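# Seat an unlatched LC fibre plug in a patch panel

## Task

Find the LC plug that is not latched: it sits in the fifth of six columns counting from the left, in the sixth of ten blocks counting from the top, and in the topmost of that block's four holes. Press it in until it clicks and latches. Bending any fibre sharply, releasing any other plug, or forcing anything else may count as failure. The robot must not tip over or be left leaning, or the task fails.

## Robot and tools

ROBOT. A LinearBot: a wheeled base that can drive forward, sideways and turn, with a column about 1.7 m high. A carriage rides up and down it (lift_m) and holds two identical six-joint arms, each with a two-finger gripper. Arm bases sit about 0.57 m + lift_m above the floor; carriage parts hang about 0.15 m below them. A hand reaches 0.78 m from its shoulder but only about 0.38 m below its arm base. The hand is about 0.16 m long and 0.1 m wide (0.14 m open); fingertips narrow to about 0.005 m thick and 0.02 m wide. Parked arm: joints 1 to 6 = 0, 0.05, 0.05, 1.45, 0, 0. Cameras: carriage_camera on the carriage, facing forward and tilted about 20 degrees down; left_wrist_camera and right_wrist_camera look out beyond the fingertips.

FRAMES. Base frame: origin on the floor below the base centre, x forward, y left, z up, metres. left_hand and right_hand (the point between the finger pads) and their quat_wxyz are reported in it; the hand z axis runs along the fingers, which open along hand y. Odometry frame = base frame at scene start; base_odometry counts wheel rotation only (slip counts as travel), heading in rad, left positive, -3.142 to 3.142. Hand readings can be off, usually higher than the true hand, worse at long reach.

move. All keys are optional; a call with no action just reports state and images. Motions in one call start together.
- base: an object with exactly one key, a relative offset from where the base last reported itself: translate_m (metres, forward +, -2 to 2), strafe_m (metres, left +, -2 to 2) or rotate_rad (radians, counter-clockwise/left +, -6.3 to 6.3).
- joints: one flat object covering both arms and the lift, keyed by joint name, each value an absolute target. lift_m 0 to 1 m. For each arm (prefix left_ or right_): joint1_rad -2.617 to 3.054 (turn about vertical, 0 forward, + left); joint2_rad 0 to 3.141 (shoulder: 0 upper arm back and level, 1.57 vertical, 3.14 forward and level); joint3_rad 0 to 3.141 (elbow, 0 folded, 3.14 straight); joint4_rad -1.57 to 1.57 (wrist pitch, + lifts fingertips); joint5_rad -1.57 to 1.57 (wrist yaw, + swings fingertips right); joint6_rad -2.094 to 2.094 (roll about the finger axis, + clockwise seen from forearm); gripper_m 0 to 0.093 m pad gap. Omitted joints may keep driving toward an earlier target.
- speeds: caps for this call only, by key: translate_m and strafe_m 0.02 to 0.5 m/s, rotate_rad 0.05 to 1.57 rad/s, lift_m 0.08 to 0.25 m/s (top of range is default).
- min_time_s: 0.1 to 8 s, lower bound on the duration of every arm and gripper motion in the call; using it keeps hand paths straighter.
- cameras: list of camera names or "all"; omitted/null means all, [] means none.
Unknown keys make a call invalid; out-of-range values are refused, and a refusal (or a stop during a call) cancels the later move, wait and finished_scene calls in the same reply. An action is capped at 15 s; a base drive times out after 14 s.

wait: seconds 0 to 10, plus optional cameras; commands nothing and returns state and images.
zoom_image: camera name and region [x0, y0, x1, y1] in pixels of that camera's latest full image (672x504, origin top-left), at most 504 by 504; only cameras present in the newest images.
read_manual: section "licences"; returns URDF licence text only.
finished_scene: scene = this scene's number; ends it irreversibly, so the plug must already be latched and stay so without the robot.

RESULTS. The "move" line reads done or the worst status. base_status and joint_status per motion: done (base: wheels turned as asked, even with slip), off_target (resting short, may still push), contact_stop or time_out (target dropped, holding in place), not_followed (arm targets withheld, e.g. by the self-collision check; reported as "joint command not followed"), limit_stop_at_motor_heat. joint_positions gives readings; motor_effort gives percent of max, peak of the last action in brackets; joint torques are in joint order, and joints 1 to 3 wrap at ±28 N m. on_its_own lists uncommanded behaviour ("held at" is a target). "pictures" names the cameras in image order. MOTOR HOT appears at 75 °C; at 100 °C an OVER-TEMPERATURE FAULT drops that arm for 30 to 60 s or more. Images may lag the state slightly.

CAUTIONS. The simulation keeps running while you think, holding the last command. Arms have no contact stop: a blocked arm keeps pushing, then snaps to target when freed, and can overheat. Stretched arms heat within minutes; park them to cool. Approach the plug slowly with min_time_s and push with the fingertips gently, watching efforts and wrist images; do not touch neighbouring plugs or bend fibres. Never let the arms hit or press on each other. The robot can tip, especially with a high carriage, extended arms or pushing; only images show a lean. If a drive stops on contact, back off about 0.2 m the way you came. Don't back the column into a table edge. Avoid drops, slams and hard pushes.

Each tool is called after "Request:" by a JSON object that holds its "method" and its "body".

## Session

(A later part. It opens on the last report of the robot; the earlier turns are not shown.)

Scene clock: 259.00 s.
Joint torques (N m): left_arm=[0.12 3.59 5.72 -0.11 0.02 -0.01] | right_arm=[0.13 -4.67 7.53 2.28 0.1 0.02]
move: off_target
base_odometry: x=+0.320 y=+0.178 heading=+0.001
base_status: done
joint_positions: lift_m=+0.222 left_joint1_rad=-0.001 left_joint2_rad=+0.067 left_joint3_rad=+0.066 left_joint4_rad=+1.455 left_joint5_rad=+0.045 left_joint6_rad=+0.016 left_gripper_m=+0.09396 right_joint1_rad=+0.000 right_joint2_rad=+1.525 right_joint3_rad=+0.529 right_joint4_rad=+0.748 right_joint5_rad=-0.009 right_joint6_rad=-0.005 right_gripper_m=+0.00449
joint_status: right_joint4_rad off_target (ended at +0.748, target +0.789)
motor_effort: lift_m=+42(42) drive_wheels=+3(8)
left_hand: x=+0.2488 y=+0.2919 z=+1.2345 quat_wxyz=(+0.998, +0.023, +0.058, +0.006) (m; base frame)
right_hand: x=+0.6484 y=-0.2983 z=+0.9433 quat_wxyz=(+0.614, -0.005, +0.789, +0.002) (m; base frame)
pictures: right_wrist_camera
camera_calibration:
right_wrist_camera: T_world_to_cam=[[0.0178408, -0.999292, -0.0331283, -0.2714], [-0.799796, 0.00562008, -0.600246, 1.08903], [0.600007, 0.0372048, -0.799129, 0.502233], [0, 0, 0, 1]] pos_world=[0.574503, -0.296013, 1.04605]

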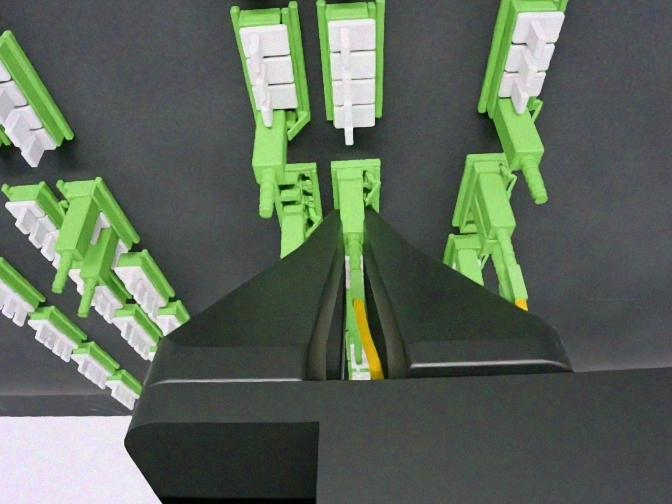

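Request:
{"method": "move", "body": {"base": {"translate_m": -0.014}, "joints": {"left_joint1_rad":-0.588,"left_joint2_rad":2.117,"left_joint3_rad":1.062,"left_joint4_rad":1.056,"left_joint5_rad":0.72,"left_joint6_rad":0,"left_gripper_m":0.0}, "speeds": {"translate_m":0.02}, "min_time_s": 5}}

Request:
{"method": "zoom_image", "body": {"camera": "right_wrist_camera", "region": [280, 130, 430, 280]}}

Scene clock: 301.43 s.
Joint torques (N m): left_arm=[-0.65 -9.61 8.23 1.94 0.18 -0.14] | right_arm=[0.21 -5.97 6.32 2.2 0.07 0.04]
move: done
base_odometry: x=+0.306 y=+0.178 heading=+0.001
base_status: done
joint_positions: lift_m=+0.222 left_joint1_rad=-0.579 left_joint2_rad=+2.094 left_joint3_rad=+1.033 left_joint4_rad=+1.063 left_joint5_rad=+0.705 left_joint6_rad=+0.011 left_gripper_m=+0.00017 right_joint1_rad=+0.000 right_joint2_rad=+1.537 right_joint3_rad=+0.542 right_joint4_rad=+0.757 right_joint5_rad=-0.009 right_joint6_rad=-0.005 right_gripper_m=+0.00443
joint_status: all done
motor_effort: lift_m=+42(42) drive_wheels=+1(7)
left_hand: x=+0.6001 y=-0.0828 z=+0.9570 quat_wxyz=(+0.569, +0.427, +0.564, -0.420) (m; base frame)
right_hand: x=+0.6523 y=-0.2983 z=+0.9458 quat_wxyz=(+0.618, -0.005, +0.786, +0.002) (m; base frame)
pictures: carriage_camera, left_wrist_camera, right_wrist_camera
camera_calibration:
carriage_camera: T_world_to_cam=[[0.0155447, -0.998987, 0.0422386, -0.0524242], [-0.366274, -0.0449966, -0.929418, 1.17401], [0.930377, -0.00102343, -0.366603, 0.336072], [0, 0, 0, 1]] pos_world=[0.118152, 0.000799433, 1.21657]
left_wrist_camera: T_world_to_cam=[[-0.94743, -0.31988, -0.00730827, 0.5566], [-0.194325, 0.593401, -0.781097, 0.909499], [0.254194, -0.738615, -0.624367, 0.509158], [0, 0, 0, 1]] pos_world=[0.574653, 0.0144191, 1.03238]
right_wrist_camera: T_world_to_cam=[[0.0181449, -0.999292, -0.0329632, -0.271744], [-0.794235, 0.00562061, -0.607585, 1.09691], [0.60734, 0.0372051, -0.79357, 0.49177], [0, 0, 0, 1]] pos_world=[0.577461, -0.296013, 1.04776]

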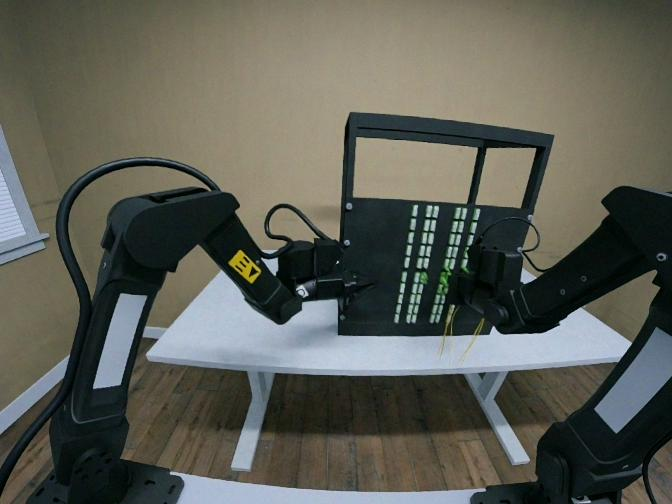

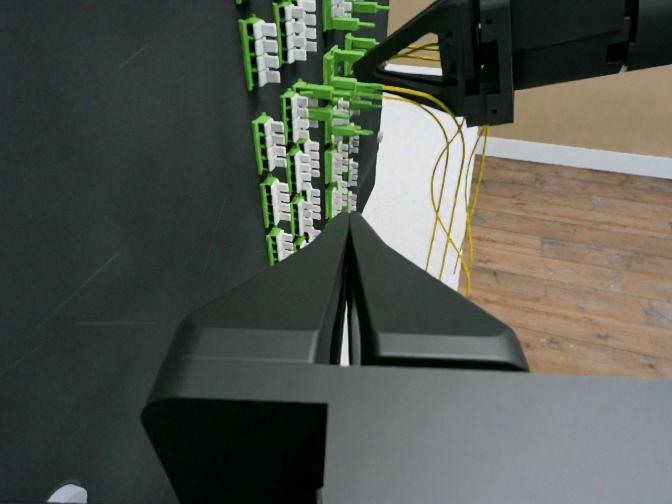

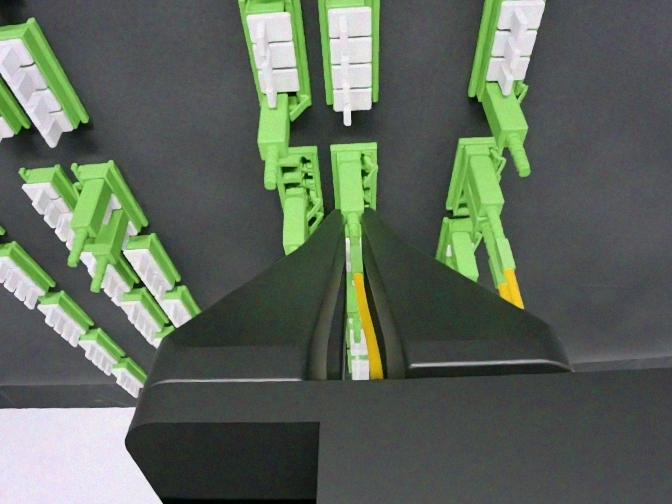

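Scaled by 3.360 from the camera's 672x504 image, which has a finer 960x720 frame.

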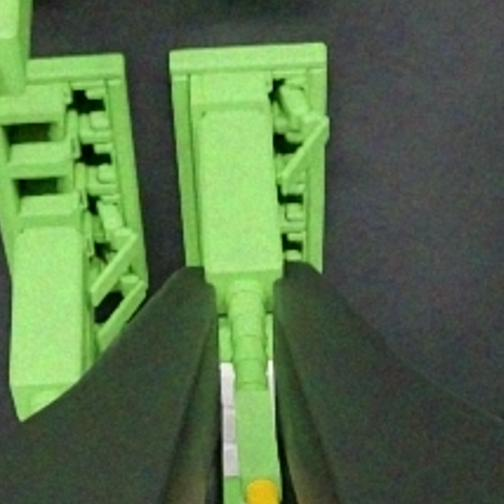

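Request:
{"method": "move", "body": {"joints": {"left_joint4_rad":1.3}, "min_time_s": 1, "cameras": ["left_wrist_camera"]}}

Request:
{"method": "zoom_image", "body": {"camera": "left_wrist_camera", "region": [270, 60, 470, 260]}}

Scene clock: 306.20 s.
Joint torques (N m): left_arm=[-0.65 -9.5 8.06 1.98 0.11 -0.15] | right_arm=[0.05 -5.9 6.41 2.17 0.06 0.04]
move: done
base_odometry: x=+0.306 y=+0.178 heading=+0.001
base_status: not commanded
joint_positions: lift_m=+0.222 left_joint1_rad=-0.579 left_joint2_rad=+2.094 left_joint3_rad=+1.033 left_joint4_rad=+1.288 left_joint5_rad=+0.706 left_joint6_rad=+0.011 left_gripper_m=+0.00017 right_joint1_rad=+0.000 right_joint2_rad=+1.537 right_joint3_rad=+0.542 right_joint4_rad=+0.757 right_joint5_rad=-0.009 right_joint6_rad=-0.005 right_gripper_m=+0.00443
joint_status: all done
motor_effort: lift_m=+42(42) drive_wheels=+1(2)
left_hand: x=+0.5957 y=-0.0801 z=+1.0031 quat_wxyz=(+0.645, +0.429, +0.480, -0.412) (m; base frame)
right_hand: x=+0.6523 y=-0.2983 z=+0.9458 quat_wxyz=(+0.618, -0.005, +0.786, +0.002) (m; base frame)
pictures: left_wrist_camera
camera_calibration:
left_wrist_camera: T_world_to_cam=[[-0.933155, -0.328722, -0.145479, 0.683016], [-0.0371967, 0.490825, -0.870464, 0.930895], [0.357545, -0.806866, -0.470243, 0.319405], [0, 0, 0, 1]] pos_world=[0.557784, 0.0253331, 1.05987]

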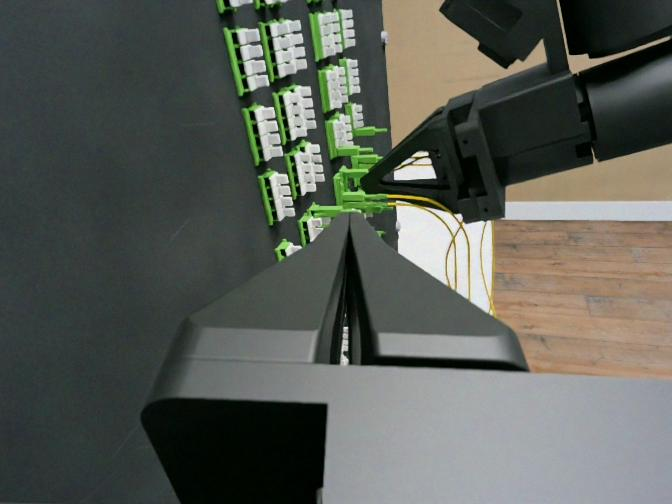

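Scaled by 2.520 from the camera's 672x504 image, which has a finer 960x720 frame.

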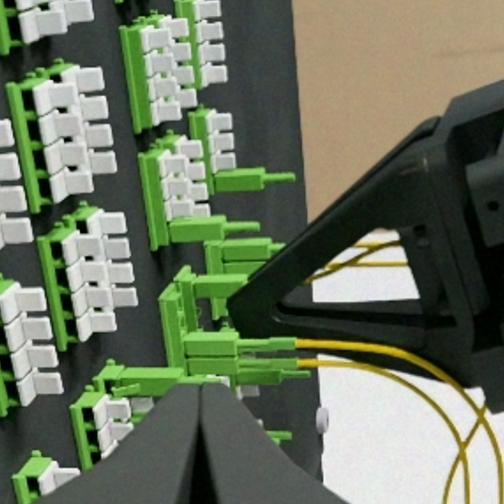

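Request:
{"method": "move", "body": {"base": {"translate_m": -0.014}, "joints": {"right_gripper_m":0.006}, "speeds": {"translate_m":0.02}, "cameras": []}}

Request:
{"method": "move", "body": {"joints": {"lift_m":0.228}, "cameras": ["left_wrist_camera","right_wrist_camera"]}}

Request:
{"method": "zoom_image", "body": {"camera": "left_wrist_camera", "region": [300, 130, 450, 230]}}

Request:
{"method": "zoom_image", "body": {"camera": "right_wrist_camera", "region": [280, 130, 430, 280]}}

Scene clock: 314.23 s.
Joint torques (N m): left_arm=[-0.68 -9.62 8.05 1.94 0.11 -0.15] | right_arm=[0.08 -5.97 6.15 2.09 0.07 0.03]
move: done
base_odometry: x=+0.292 y=+0.177 heading=+0.001
base_status: done
joint_positions: lift_m=+0.222 left_joint1_rad=-0.579 left_joint2_rad=+2.095 left_joint3_rad=+1.033 left_joint4_rad=+1.293 left_joint5_rad=+0.707 left_joint6_rad=+0.011 left_gripper_m=+0.00017 right_joint1_rad=+0.000 right_joint2_rad=+1.537 right_joint3_rad=+0.542 right_joint4_rad=+0.766 right_joint5_rad=-0.009 right_joint6_rad=-0.005 right_gripper_m=+0.00592
joint_status: all done
motor_effort: lift_m=+42(42) drive_wheels=+1(7)
left_hand: x=+0.5954 y=-0.0800 z=+1.0036 quat_wxyz=(+0.646, +0.429, +0.478, -0.412) (m; base frame)
right_hand: x=+0.6529 y=-0.2983 z=+0.9482 quat_wxyz=(+0.622, -0.005, +0.783, +0.002) (m; base frame)
pictures: none
No camera images: "cameras" was empty.

Scene clock: 314.70 s.
Joint torques (N m): left_arm=[-0.66 -9.95 7.68 1.92 0.11 -0.15] | right_arm=[0.12 -5.89 6.31 2.03 0.06 0.04]
move: done
base_odometry: x=+0.292 y=+0.177 heading=+0.001
base_status: not commanded
joint_positions: lift_m=+0.228 left_joint1_rad=-0.579 left_joint2_rad=+2.100 left_joint3_rad=+1.038 left_joint4_rad=+1.297 left_joint5_rad=+0.707 left_joint6_rad=+0.011 left_gripper_m=+0.00017 right_joint1_rad=+0.000 right_joint2_rad=+1.537 right_joint3_rad=+0.542 right_joint4_rad=+0.774 right_joint5_rad=-0.009 right_joint6_rad=-0.005 right_gripper_m=+0.00592
joint_status: all done
motor_effort: lift_m=+43(53) drive_wheels=+1(3)
left_hand: x=+0.5961 y=-0.0805 z=+1.0097 quat_wxyz=(+0.647, +0.429, +0.477, -0.412) (m; base frame)
right_hand: x=+0.6533 y=-0.2983 z=+0.9560 quat_wxyz=(+0.625, -0.005, +0.781, +0.002) (m; base frame)
pictures: left_wrist_camera, right_wrist_camera
camera_calibration:
left_wrist_camera: T_world_to_cam=[[-0.932545, -0.328224, -0.150429, 0.688864], [-0.0307016, 0.487217, -0.872741, 0.934986], [0.359747, -0.809252, -0.464429, 0.314693], [0, 0, 0, 1]] pos_world=[0.557892, 0.0252269, 1.06578]
right_wrist_camera: T_world_to_cam=[[0.0187341, -0.999292, -0.0326343, -0.272123], [-0.783243, 0.00561899, -0.62169, 1.11028], [0.621433, 0.0372074, -0.782583, 0.479596], [0, 0, 0, 1]] pos_world=[0.576679, -0.296013, 1.05669]

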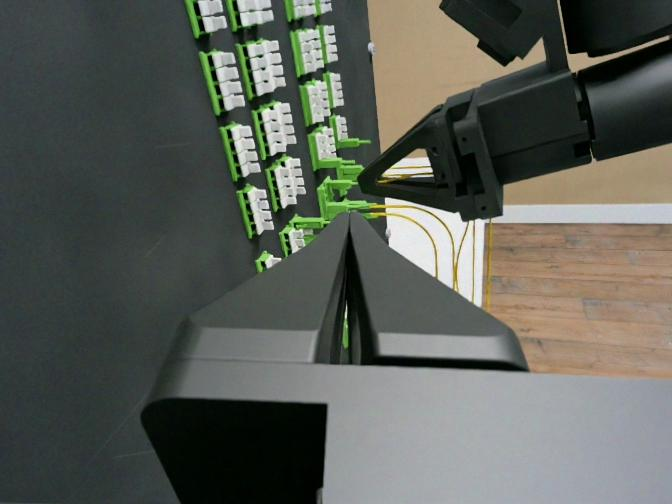

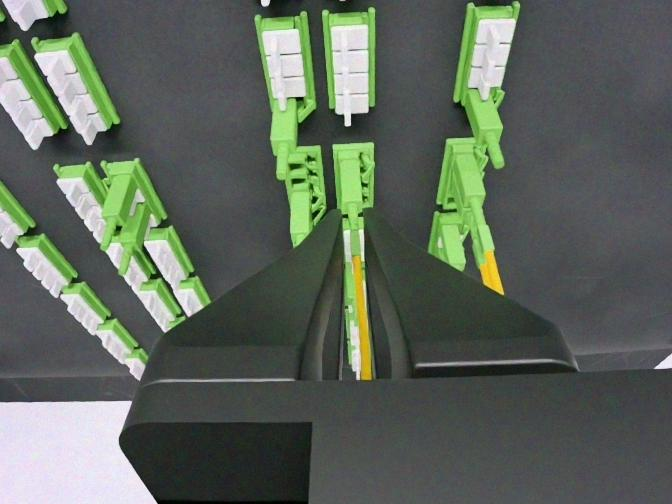

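Scaled by 3.360 from the camera's 672x504 image, which has a finer 960x720 frame.

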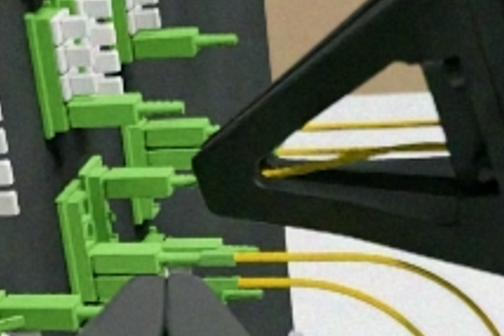

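Scaled by 3.360 from the camera's 672x504 image, which has a finer 960x720 frame.

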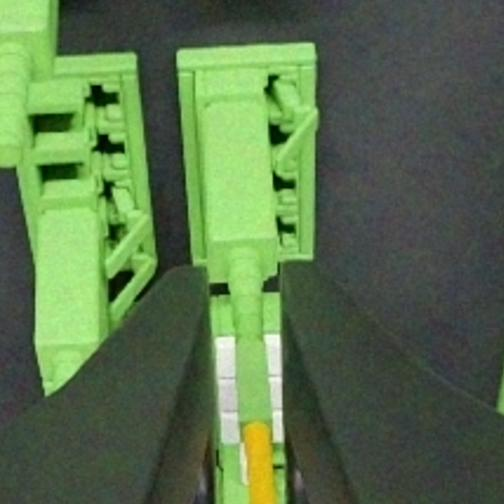

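Request:
{"method": "move", "body": {"base": {"translate_m": 0.004}, "joints": {"right_gripper_m":0.0042}, "speeds": {"translate_m":0.02}, "cameras": ["left_wrist_camera","right_wrist_camera"]}}

Request:
{"method": "zoom_image", "body": {"camera": "left_wrist_camera", "region": [300, 130, 450, 230]}}

Request:
{"method": "zoom_image", "body": {"camera": "right_wrist_camera", "region": [280, 130, 430, 280]}}

Scene clock: 324.50 s.
Joint torques (N m): left_arm=[-0.65 -9.96 7.66 1.89 0.1 -0.14] | right_arm=[0.12 -5.82 6.35 2.03 0.06 0]
move: done
base_odometry: x=+0.296 y=+0.177 heading=+0.001
base_status: done
joint_positions: lift_m=+0.228 left_joint1_rad=-0.579 left_joint2_rad=+2.100 left_joint3_rad=+1.038 left_joint4_rad=+1.297 left_joint5_rad=+0.707 left_joint6_rad=+0.011 left_gripper_m=+0.00017 right_joint1_rad=+0.000 right_joint2_rad=+1.537 right_joint3_rad=+0.542 right_joint4_rad=+0.774 right_joint5_rad=-0.009 right_joint6_rad=-0.005 right_gripper_m=+0.00429
joint_status: all done
motor_effort: lift_m=+43(43) drive_wheels=-1(8)
left_hand: x=+0.5961 y=-0.0805 z=+1.0098 quat_wxyz=(+0.647, +0.429, +0.477, -0.412) (m; base frame)
right_hand: x=+0.6533 y=-0.2983 z=+0.9560 quat_wxyz=(+0.625, -0.005, +0.781, +0.002) (m; base frame)
pictures: left_wrist_camera, right_wrist_camera
camera_calibration:
left_wrist_camera: T_world_to_cam=[[-0.932479, -0.328289, -0.150695, 0.689127], [-0.0304024, 0.487026, -0.872858, 0.935036], [0.359942, -0.809341, -0.464122, 0.314306], [0, 0, 0, 1]] pos_world=[0.557892, 0.0252269, 1.06588]
right_wrist_camera: T_world_to_cam=[[0.0187341, -0.999292, -0.0326343, -0.272123], [-0.783243, 0.00561899, -0.62169, 1.11028], [0.621433, 0.0372074, -0.782583, 0.479596], [0, 0, 0, 1]] pos_world=[0.576679, -0.296013, 1.05669]

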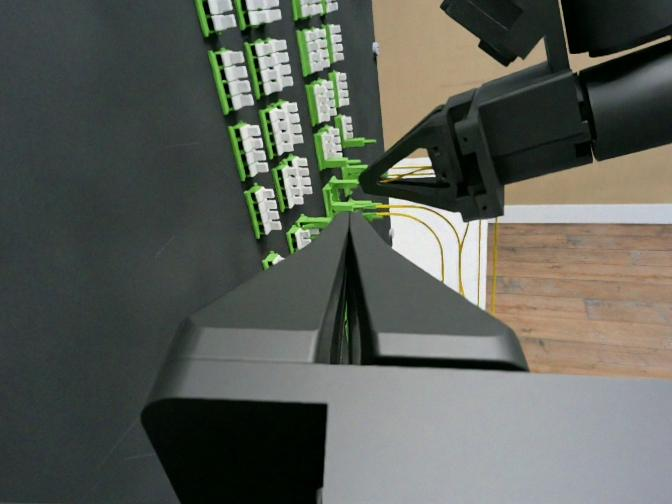

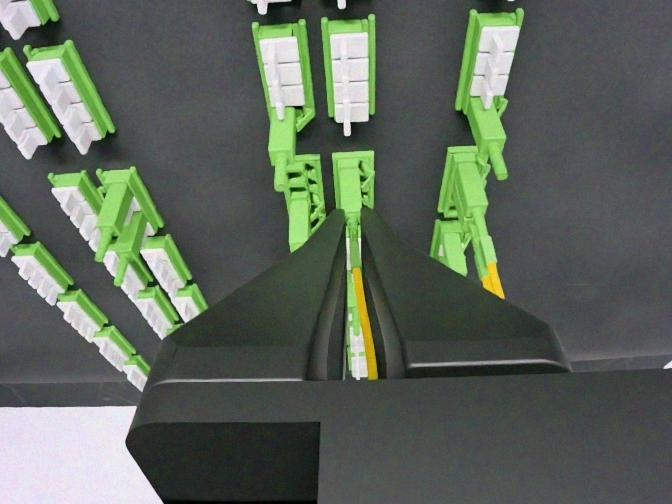

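Scaled by 3.360 from the camera's 672x504 image, which has a finer 960x720 frame.

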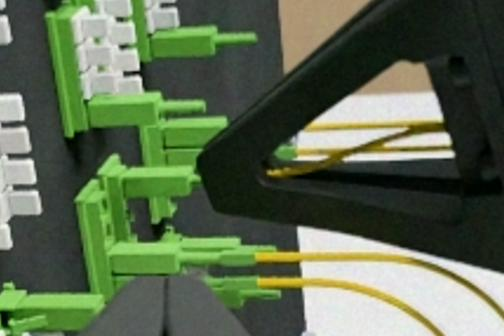

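Scaled by 3.360 from the camera's 672x504 image, which has a finer 960x720 frame.

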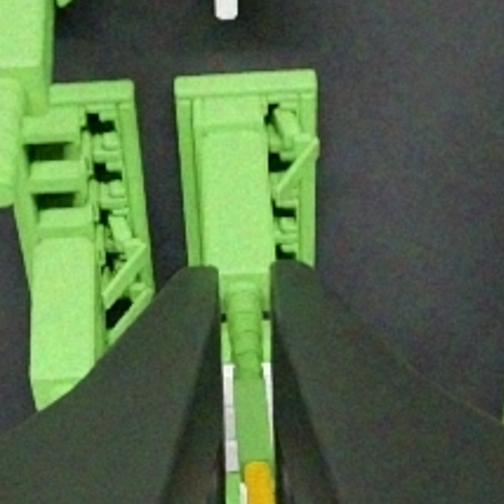

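Request:
{"method": "move", "body": {"base": {"strafe_m": 0.001}, "speeds": {"strafe_m":0.02}, "cameras": ["right_wrist_camera"]}}

Request:
{"method": "zoom_image", "body": {"camera": "right_wrist_camera", "region": [280, 130, 430, 280]}}

Request:
{"method": "move", "body": {"base": {"translate_m": 0.003}, "speeds": {"translate_m":0.02}, "cameras": ["left_wrist_camera","right_wrist_camera"]}}

Request:
{"method": "zoom_image", "body": {"camera": "left_wrist_camera", "region": [300, 130, 450, 230]}}

Request:
{"method": "zoom_image", "body": {"camera": "right_wrist_camera", "region": [280, 130, 430, 280]}}

Scene clock: 334.10 s.
Joint torques (N m): left_arm=[-0.53 -10.03 7.68 1.9 0.08 -0.16] | right_arm=[0.14 -5.96 6.52 2.03 0.06 0.02]
move: done
base_odometry: x=+0.296 y=+0.178 heading=+0.001
base_status: done
joint_positions: lift_m=+0.228 left_joint1_rad=-0.581 left_joint2_rad=+2.100 left_joint3_rad=+1.038 left_joint4_rad=+1.297 left_joint5_rad=+0.708 left_joint6_rad=+0.011 left_gripper_m=+0.00017 right_joint1_rad=+0.000 right_joint2_rad=+1.537 right_joint3_rad=+0.542 right_joint4_rad=+0.774 right_joint5_rad=-0.007 right_joint6_rad=-0.005 right_gripper_m=+0.00429
joint_status: not commanded
motor_effort: lift_m=+43(43) drive_wheels=+4(4)
left_hand: x=+0.5951 y=-0.0814 z=+1.0098 quat_wxyz=(+0.646, +0.430, +0.476, -0.413) (m; base frame)
right_hand: x=+0.6533 y=-0.2986 z=+0.9560 quat_wxyz=(+0.625, -0.004, +0.781, +0.001) (m; base frame)
pictures: right_wrist_camera
camera_calibration:
right_wrist_camera: T_world_to_cam=[[0.0172821, -0.99933, -0.0322602, -0.271793], [-0.783209, 0.00652582, -0.621725, 1.11057], [0.621519, 0.0360111, -0.782571, 0.47918], [0, 0, 0, 1]] pos_world=[0.576683, -0.296114, 1.05669]

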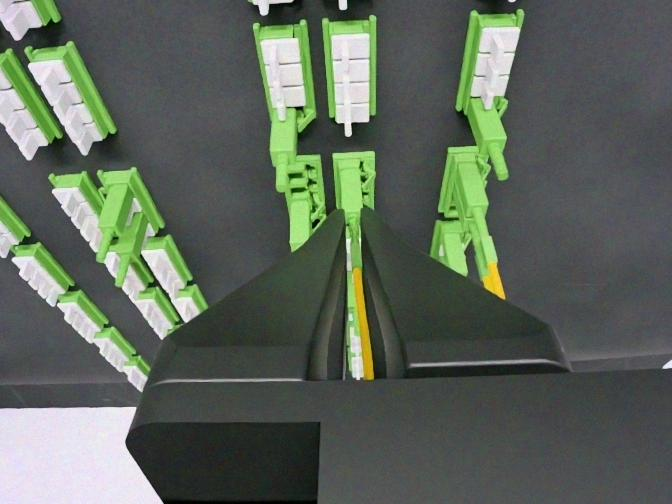

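Scaled by 3.360 from the camera's 672x504 image, which has a finer 960x720 frame.

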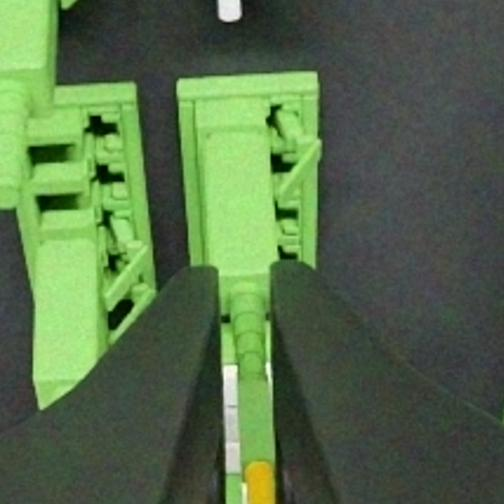

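Scene clock: 334.83 s.
Joint torques (N m): left_arm=[-0.4 -9.94 7.66 1.87 0.09 -0.15] | right_arm=[0.13 -5.9 6.43 2.03 0.03 0.05]
move: done
base_odometry: x=+0.299 y=+0.178 heading=+0.001
base_status: done
joint_positions: lift_m=+0.228 left_joint1_rad=-0.582 left_joint2_rad=+2.100 left_joint3_rad=+1.038 left_joint4_rad=+1.299 left_joint5_rad=+0.708 left_joint6_rad=+0.011 left_gripper_m=+0.00017 right_joint1_rad=+0.000 right_joint2_rad=+1.537 right_joint3_rad=+0.542 right_joint4_rad=+0.774 right_joint5_rad=-0.007 right_joint6_rad=-0.005 right_gripper_m=+0.00429
joint_status: not commanded
motor_effort: lift_m=+43(43) drive_wheels=-1(7)
left_hand: x=+0.5949 y=-0.0815 z=+1.0101 quat_wxyz=(+0.647, +0.430, +0.476, -0.413) (m; base frame)
right_hand: x=+0.6533 y=-0.2986 z=+0.9559 quat_wxyz=(+0.625, -0.004, +0.781, +0.001) (m; base frame)
pictures: left_wrist_camera, right_wrist_camera
camera_calibration:
left_wrist_camera: T_world_to_cam=[[-0.933479, -0.325103, -0.151413, 0.689294], [-0.0277752, 0.486463, -0.87326, 0.93447], [0.357556, -0.810964, -0.463132, 0.314329], [0, 0, 0, 1]] pos_world=[0.557006, 0.0244158, 1.06598]
right_wrist_camera: T_world_to_cam=[[0.0172681, -0.99933, -0.0322654, -0.271783], [-0.783471, 0.00652482, -0.621394, 1.11031], [0.621188, 0.0360093, -0.782834, 0.479567], [0, 0, 0, 1]] pos_world=[0.576685, -0.296114, 1.05659]

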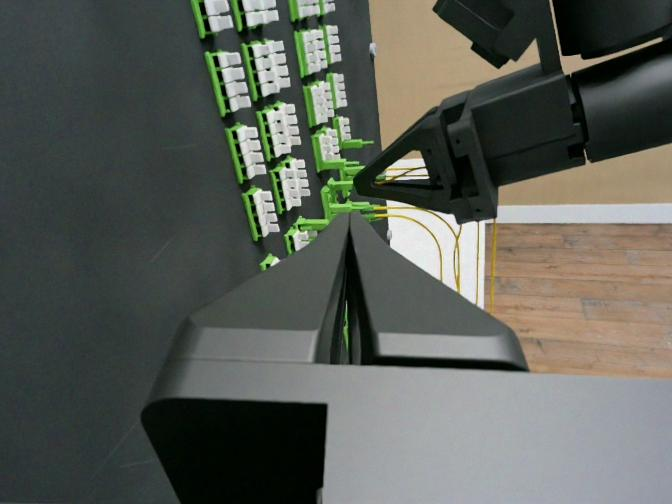

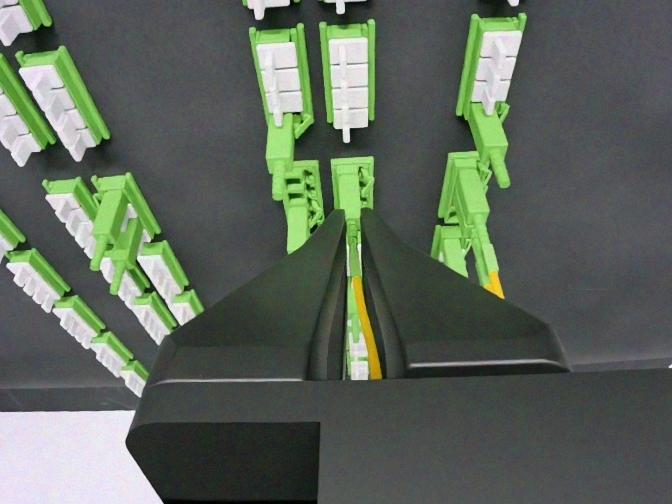

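Scaled by 3.360 from the camera's 672x504 image, which has a finer 960x720 frame.

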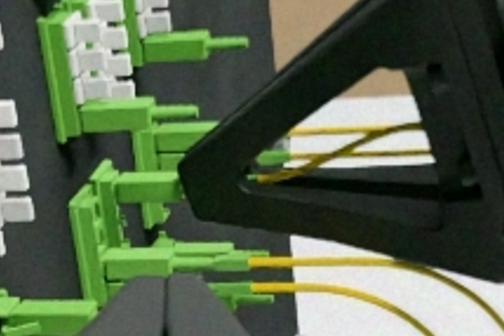

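Scaled by 3.360 from the camera's 672x504 image, which has a finer 960x720 frame.

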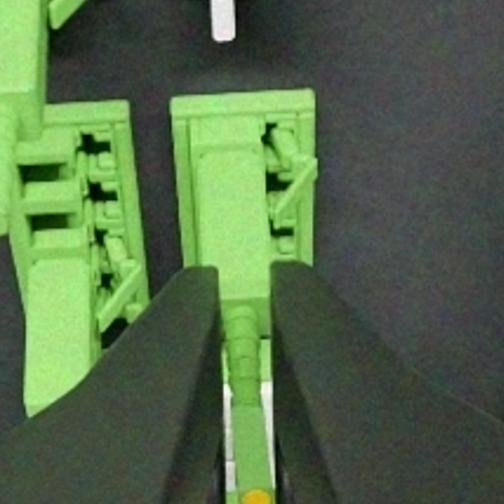

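Request:
{"method": "move", "body": {"base": {"translate_m": -0.003}, "speeds": {"translate_m":0.02}, "cameras": []}}

Request:
{"method": "move", "body": {"base": {"strafe_m": 0.0016}, "speeds": {"strafe_m":0.02}, "cameras": ["right_wrist_camera"]}}

Request:
{"method": "zoom_image", "body": {"camera": "right_wrist_camera", "region": [280, 130, 430, 280]}}

Request:
{"method": "move", "body": {"base": {"translate_m": 0.003}, "speeds": {"translate_m":0.02}, "cameras": ["left_wrist_camera","right_wrist_camera"]}}

Request:
{"method": "zoom_image", "body": {"camera": "left_wrist_camera", "region": [300, 130, 450, 230]}}

Request:
{"method": "zoom_image", "body": {"camera": "right_wrist_camera", "region": [280, 130, 430, 280]}}

Scene clock: 347.60 s.
Joint torques (N m): left_arm=[-0.35 -10.02 7.66 1.88 0.1 -0.15] | right_arm=[0.1 -5.91 6.24 2.03 0.03 0]
move: done
base_odometry: x=+0.296 y=+0.178 heading=+0.001
base_status: done
joint_positions: lift_m=+0.228 left_joint1_rad=-0.582 left_joint2_rad=+2.100 left_joint3_rad=+1.038 left_joint4_rad=+1.298 left_joint5_rad=+0.708 left_joint6_rad=+0.011 left_gripper_m=+0.00017 right_joint1_rad=+0.000 right_joint2_rad=+1.537 right_joint3_rad=+0.542 right_joint4_rad=+0.774 right_joint5_rad=-0.007 right_joint6_rad=-0.005 right_gripper_m=+0.00429
joint_status: not commanded
motor_effort: lift_m=+43(43) drive_wheels=+2(7)
left_hand: x=+0.5948 y=-0.0817 z=+1.0099 quat_wxyz=(+0.646, +0.430, +0.476, -0.413) (m; base frame)
right_hand: x=+0.6533 y=-0.2986 z=+0.9559 quat_wxyz=(+0.625, -0.004, +0.781, +0.001) (m; base frame)
pictures: none
No camera images: "cameras" was empty.

Scene clock: 348.07 s.
Joint torques (N m): left_arm=[-0.25 -9.99 7.69 1.89 0.11 -0.14] | right_arm=[0.12 -5.87 6.34 2.01 0 0.02]
move: done
base_odometry: x=+0.296 y=+0.180 heading=+0.000
base_status: done
joint_positions: lift_m=+0.228 left_joint1_rad=-0.584 left_joint2_rad=+2.100 left_joint3_rad=+1.038 left_joint4_rad=+1.298 left_joint5_rad=+0.709 left_joint6_rad=+0.011 left_gripper_m=+0.00017 right_joint1_rad=+0.000 right_joint2_rad=+1.537 right_joint3_rad=+0.542 right_joint4_rad=+0.774 right_joint5_rad=-0.004 right_joint6_rad=-0.005 right_gripper_m=+0.00429
joint_status: not commanded
motor_effort: lift_m=+43(43) drive_wheels=+3(7)
left_hand: x=+0.5938 y=-0.0825 z=+1.0099 quat_wxyz=(+0.646, +0.431, +0.475, -0.414) (m; base frame)
right_hand: x=+0.6533 y=-0.2991 z=+0.9559 quat_wxyz=(+0.625, -0.003, +0.781, +0.000) (m; base frame)
pictures: right_wrist_camera
camera_calibration:
right_wrist_camera: T_world_to_cam=[[0.0142757, -0.999399, -0.0315872, -0.270996], [-0.78367, 0.0084371, -0.621121, 1.11071], [0.621014, 0.0336208, -0.783078, 0.479218], [0, 0, 0, 1]] pos_world=[0.576696, -0.296316, 1.05659]

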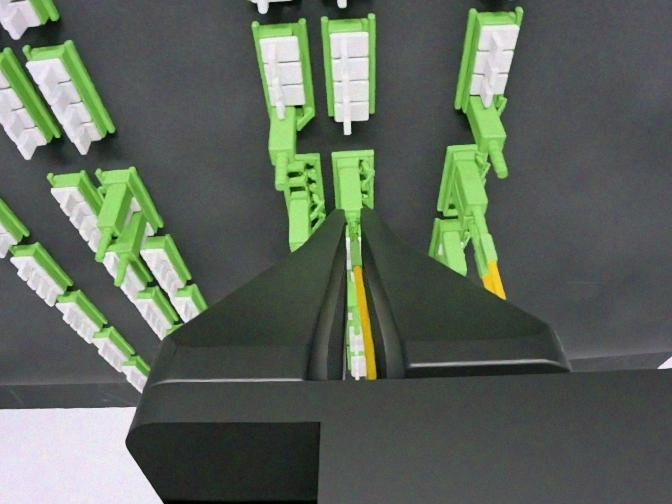

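Scaled by 3.360 from the camera's 672x504 image, which has a finer 960x720 frame.

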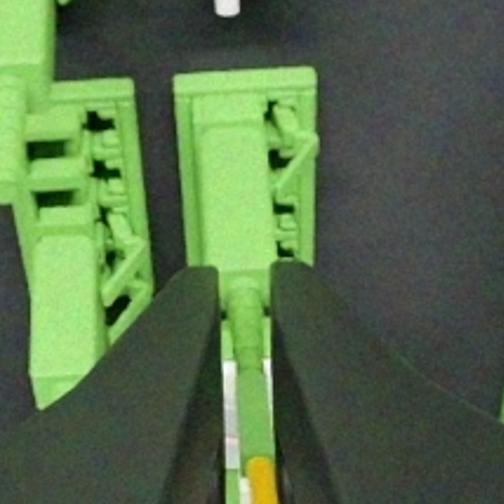

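Scene clock: 348.80 s.
Joint torques (N m): left_arm=[-0.17 -9.91 7.68 1.87 0.08 -0.15] | right_arm=[0.12 -5.9 6.3 2.02 0.03 0.02]
move: done
base_odometry: x=+0.299 y=+0.180 heading=+0.000
base_status: done
joint_positions: lift_m=+0.228 left_joint1_rad=-0.584 left_joint2_rad=+2.100 left_joint3_rad=+1.038 left_joint4_rad=+1.300 left_joint5_rad=+0.709 left_joint6_rad=+0.011 left_gripper_m=+0.00017 right_joint1_rad=+0.000 right_joint2_rad=+1.537 right_joint3_rad=+0.542 right_joint4_rad=+0.774 right_joint5_rad=-0.004 right_joint6_rad=-0.005 right_gripper_m=+0.00429
joint_status: not commanded
motor_effort: lift_m=+43(43) drive_wheels=-1(7)
left_hand: x=+0.5936 y=-0.0826 z=+1.0102 quat_wxyz=(+0.646, +0.431, +0.474, -0.414) (m; base frame)
right_hand: x=+0.6533 y=-0.2991 z=+0.9559 quat_wxyz=(+0.625, -0.003, +0.781, +0.000) (m; base frame)
pictures: left_wrist_camera, right_wrist_camera
camera_calibration:
left_wrist_camera: T_world_to_cam=[[-0.934576, -0.321626, -0.152068, 0.689412], [-0.0252914, 0.486424, -0.873357, 0.933701], [0.354863, -0.812372, -0.462734, 0.31506], [0, 0, 0, 1]] pos_world=[0.55612, 0.0235044, 1.06608]
right_wrist_camera: T_world_to_cam=[[0.0142757, -0.999399, -0.0315872, -0.270996], [-0.78367, 0.0084371, -0.621121, 1.11071], [0.621014, 0.0336208, -0.783078, 0.479218], [0, 0, 0, 1]] pos_world=[0.576696, -0.296316, 1.05659]

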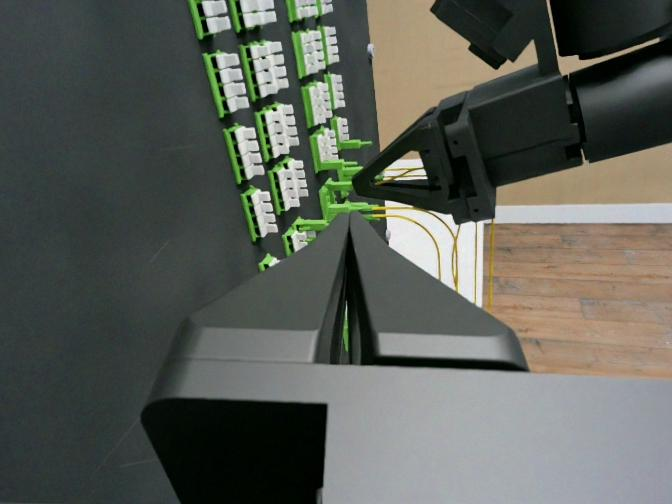

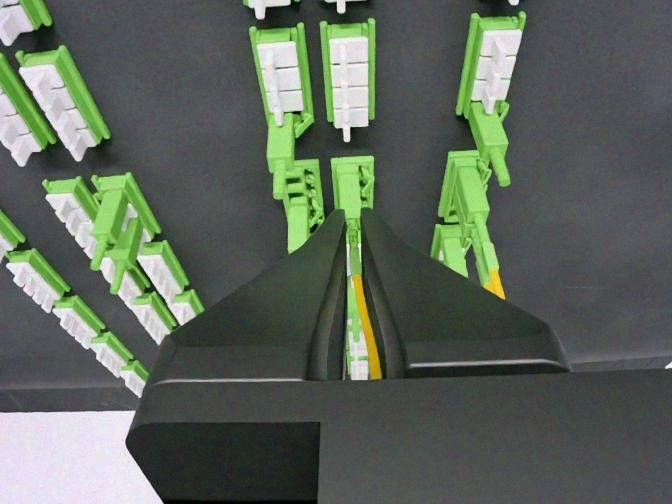

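Scaled by 3.360 from the camera's 672x504 image, which has a finer 960x720 frame.

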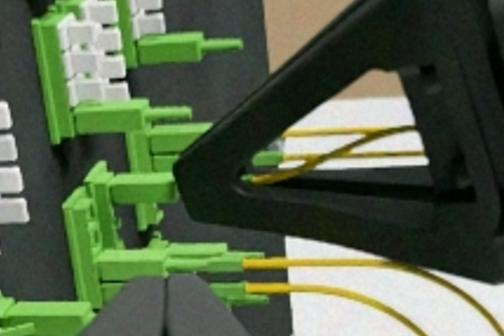

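Scaled by 3.360 from the camera's 672x504 image, which has a finer 960x720 frame.

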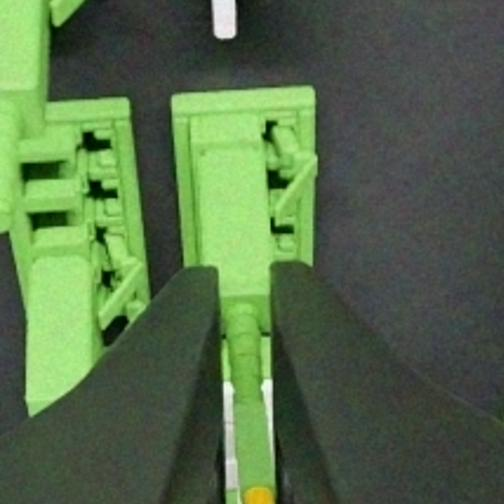

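Request:
{"method": "move", "body": {"base": {"translate_m": -0.003}, "joints": {"right_joint5_rad":-0.012}, "speeds": {"translate_m":0.02}, "cameras": []}}

Request:
{"method": "move", "body": {"joints": {"right_gripper_m":0.0034}, "min_time_s": 1, "cameras": ["right_wrist_camera"]}}

Request:
{"method": "zoom_image", "body": {"camera": "right_wrist_camera", "region": [280, 130, 430, 280]}}

Scene clock: 363.07 s.
Joint torques (N m): left_arm=[-0.12 -9.92 7.66 1.88 0.08 -0.15] | right_arm=[0.01 -5.97 6.43 2.03 -0.15 0.05]
move: done
base_odometry: x=+0.296 y=+0.179 heading=+0.000
base_status: done
joint_positions: lift_m=+0.228 left_joint1_rad=-0.585 left_joint2_rad=+2.100 left_joint3_rad=+1.038 left_joint4_rad=+1.298 left_joint5_rad=+0.709 left_joint6_rad=+0.011 left_gripper_m=+0.00017 right_joint1_rad=+0.000 right_joint2_rad=+1.537 right_joint3_rad=+0.542 right_joint4_rad=+0.773 right_joint5_rad=-0.004 right_joint6_rad=-0.005 right_gripper_m=+0.00429
joint_status: all done
motor_effort: lift_m=+43(43) drive_wheels=+1(7)
left_hand: x=+0.5933 y=-0.0829 z=+1.0099 quat_wxyz=(+0.645, +0.431, +0.475, -0.415) (m; base frame)
right_hand: x=+0.6533 y=-0.2991 z=+0.9558 quat_wxyz=(+0.624, -0.003, +0.781, +0.000) (m; base frame)
pictures: none
No camera images: "cameras" was empty.

Scene clock: 364.37 s.
Joint torques (N m): left_arm=[-0.12 -9.98 7.66 1.87 0.08 -0.14] | right_arm=[0.08 -5.9 6.43 2 -0.09 0.03]
move: done
base_odometry: x=+0.296 y=+0.179 heading=+0.000
base_status: not commanded
joint_positions: lift_m=+0.228 left_joint1_rad=-0.585 left_joint2_rad=+2.100 left_joint3_rad=+1.038 left_joint4_rad=+1.298 left_joint5_rad=+0.709 left_joint6_rad=+0.011 left_gripper_m=+0.00017 right_joint1_rad=+0.000 right_joint2_rad=+1.537 right_joint3_rad=+0.542 right_joint4_rad=+0.773 right_joint5_rad=-0.004 right_joint6_rad=-0.005 right_gripper_m=+0.00351
joint_status: all done
motor_effort: lift_m=+43(43) drive_wheels=+1(3)
left_hand: x=+0.5933 y=-0.0829 z=+1.0099 quat_wxyz=(+0.645, +0.431, +0.475, -0.415) (m; base frame)
right_hand: x=+0.6533 y=-0.2991 z=+0.9558 quat_wxyz=(+0.624, -0.003, +0.781, +0.000) (m; base frame)
pictures: right_wrist_camera
camera_calibration:
right_wrist_camera: T_world_to_cam=[[0.0142621, -0.999399, -0.0315911, -0.270989], [-0.783932, 0.008436, -0.62079, 1.11053], [0.620683, 0.033619, -0.78334, 0.479542], [0, 0, 0, 1]] pos_world=[0.576797, -0.296316, 1.05649]

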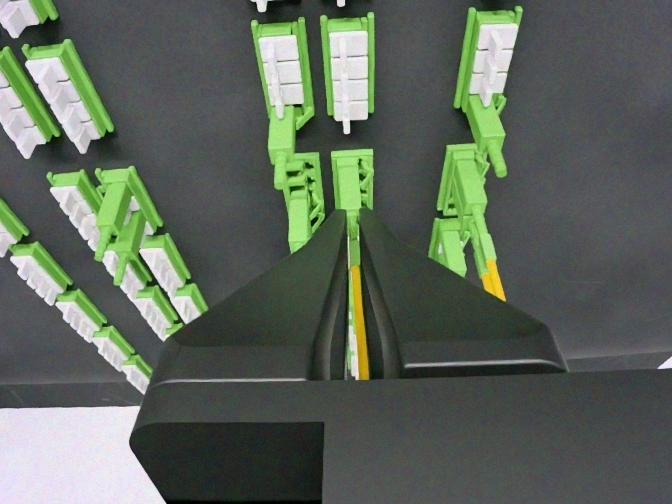

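Scaled by 3.360 from the camera's 672x504 image, which has a finer 960x720 frame.

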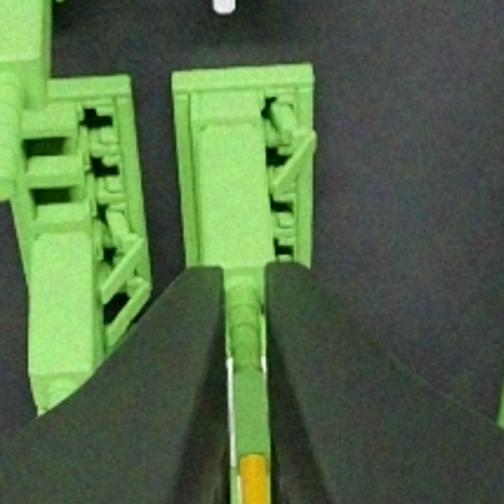

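Request:
{"method": "move", "body": {"base": {"translate_m": 0.005}, "speeds": {"translate_m":0.02}, "cameras": ["left_wrist_camera","right_wrist_camera"]}}

Request:
{"method": "zoom_image", "body": {"camera": "left_wrist_camera", "region": [300, 130, 450, 230]}}

Request:
{"method": "zoom_image", "body": {"camera": "right_wrist_camera", "region": [280, 130, 430, 280]}}

Scene clock: 370.83 s.
Joint torques (N m): left_arm=[-0.1 -10.07 7.66 1.86 0.07 -0.15] | right_arm=[0.09 -5.93 6.39 2.04 -0.07 0.02]
move: done
base_odometry: x=+0.301 y=+0.180 heading=+0.000
base_status: done
joint_positions: lift_m=+0.228 left_joint1_rad=-0.585 left_joint2_rad=+2.100 left_joint3_rad=+1.038 left_joint4_rad=+1.298 left_joint5_rad=+0.709 left_joint6_rad=+0.011 left_gripper_m=+0.00017 right_joint1_rad=+0.000 right_joint2_rad=+1.537 right_joint3_rad=+0.542 right_joint4_rad=+0.772 right_joint5_rad=-0.004 right_joint6_rad=-0.005 right_gripper_m=+0.00350
joint_status: not commanded
motor_effort: lift_m=+43(43) drive_wheels=+1(9)
left_hand: x=+0.5933 y=-0.0829 z=+1.0099 quat_wxyz=(+0.645, +0.431, +0.475, -0.415) (m; base frame)
right_hand: x=+0.6532 y=-0.2991 z=+0.9554 quat_wxyz=(+0.624, -0.003, +0.782, +0.000) (m; base frame)
pictures: left_wrist_camera, right_wrist_camera
camera_calibration:
left_wrist_camera: T_world_to_cam=[[-0.935128, -0.320415, -0.151225, 0.688575], [-0.0257688, 0.487193, -0.872914, 0.933447], [0.353371, -0.81239, -0.463844, 0.316769], [0, 0, 0, 1]] pos_world=[0.556023, 0.0232015, 1.06588]
right_wrist_camera: T_world_to_cam=[[0.0145581, -0.999391, -0.0317241, -0.271026], [-0.78486, 0.00823577, -0.619618, 1.10958], [0.619502, 0.0339194, -0.784262, 0.481046], [0, 0, 0, 1]] pos_world=[0.576803, -0.296316, 1.05619]

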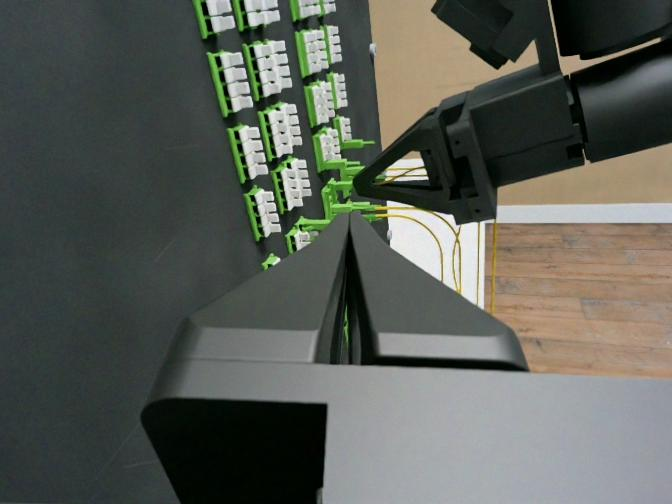

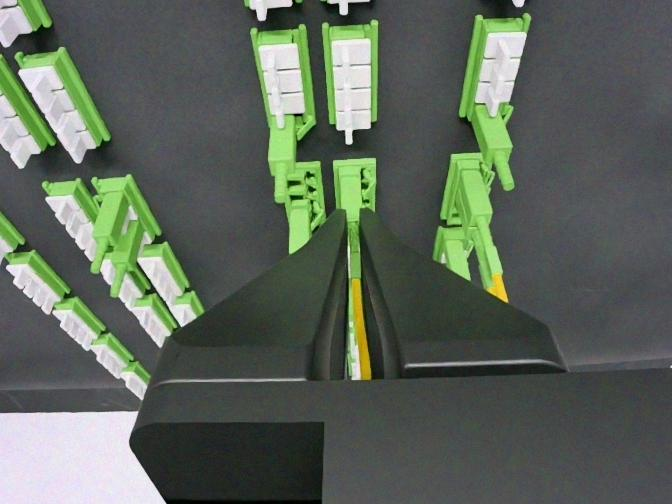

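Scaled by 3.360 from the camera's 672x504 image, which has a finer 960x720 frame.

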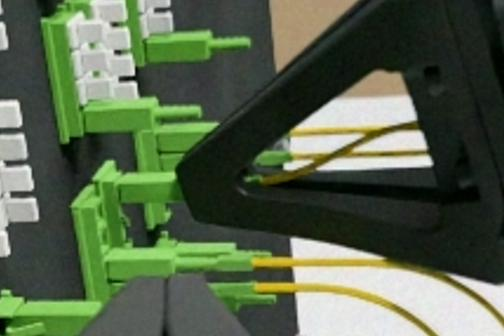

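Scaled by 3.360 from the camera's 672x504 image, which has a finer 960x720 frame.

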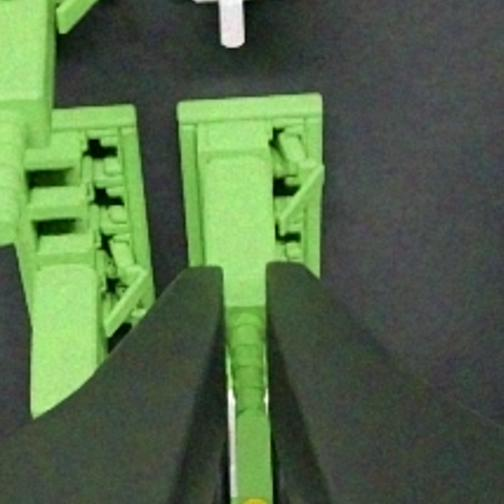

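Request:
{"method": "move", "body": {"base": {"translate_m": 0.003}, "speeds": {"translate_m":0.02}, "cameras": ["left_wrist_camera","right_wrist_camera"]}}

Request:
{"method": "zoom_image", "body": {"camera": "left_wrist_camera", "region": [300, 130, 450, 230]}}

Request:
{"method": "zoom_image", "body": {"camera": "right_wrist_camera", "region": [280, 130, 430, 280]}}

Scene clock: 377.33 s.
Joint torques (N m): left_arm=[-0.1 -9.99 7.66 1.9 0.08 -0.15] | right_arm=[0.14 -5.48 6.69 2.03 -0.09 0.02]
move: done
base_odometry: x=+0.304 y=+0.180 heading=+0.000
base_status: done
joint_positions: lift_m=+0.228 left_joint1_rad=-0.585 left_joint2_rad=+2.100 left_joint3_rad=+1.038 left_joint4_rad=+1.298 left_joint5_rad=+0.709 left_joint6_rad=+0.011 left_gripper_m=+0.00017 right_joint1_rad=+0.000 right_joint2_rad=+1.533 right_joint3_rad=+0.537 right_joint4_rad=+0.770 right_joint5_rad=-0.005 right_joint6_rad=-0.005 right_gripper_m=+0.00350
joint_status: not commanded
motor_effort: lift_m=+43(43) drive_wheels=+3(7)
left_hand: x=+0.5933 y=-0.0829 z=+1.0100 quat_wxyz=(+0.646, +0.431, +0.475, -0.415) (m; base frame)
right_hand: x=+0.6518 y=-0.2990 z=+0.9548 quat_wxyz=(+0.623, -0.004, +0.782, +0.000) (m; base frame)
pictures: left_wrist_camera, right_wrist_camera
camera_calibration:
left_wrist_camera: T_world_to_cam=[[-0.935061, -0.32051, -0.15144, 0.688691], [-0.0255267, 0.486981, -0.87304, 0.933535], [0.353567, -0.81248, -0.463538, 0.316417], [0, 0, 0, 1]] pos_world=[0.555923, 0.0232015, 1.06598]
right_wrist_camera: T_world_to_cam=[[0.01484, -0.999382, -0.031862, -0.271035], [-0.786048, 0.00803436, -0.618113, 1.10743], [0.617987, 0.0342179, -0.785443, 0.483676], [0, 0, 0, 1]] pos_world=[0.575611, -0.296316, 1.05578]

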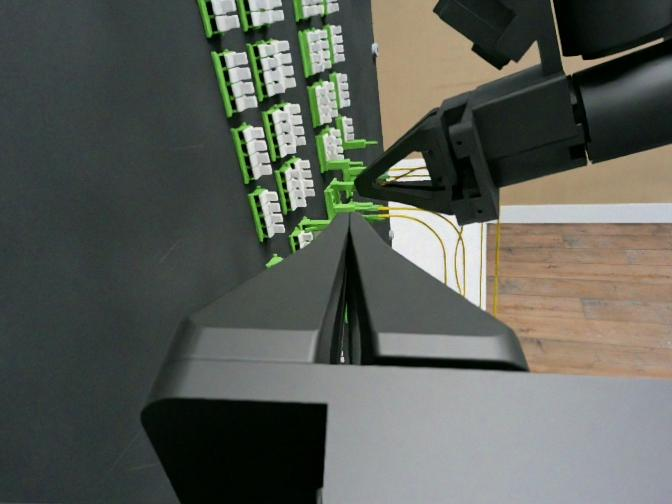

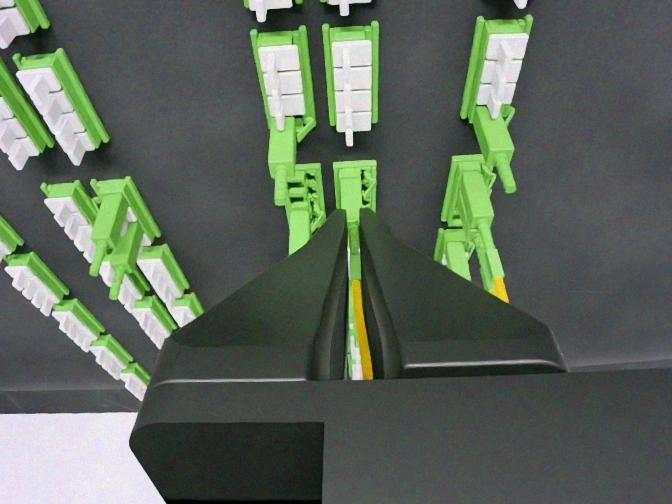

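Scaled by 3.360 from the camera's 672x504 image, which has a finer 960x720 frame.

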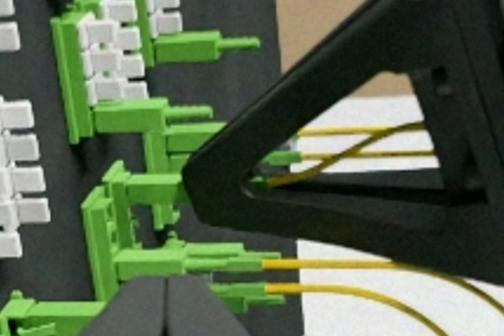

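Scaled by 3.360 from the camera's 672x504 image, which has a finer 960x720 frame.

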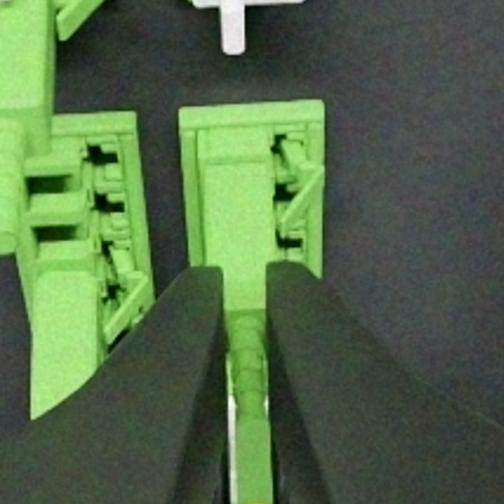

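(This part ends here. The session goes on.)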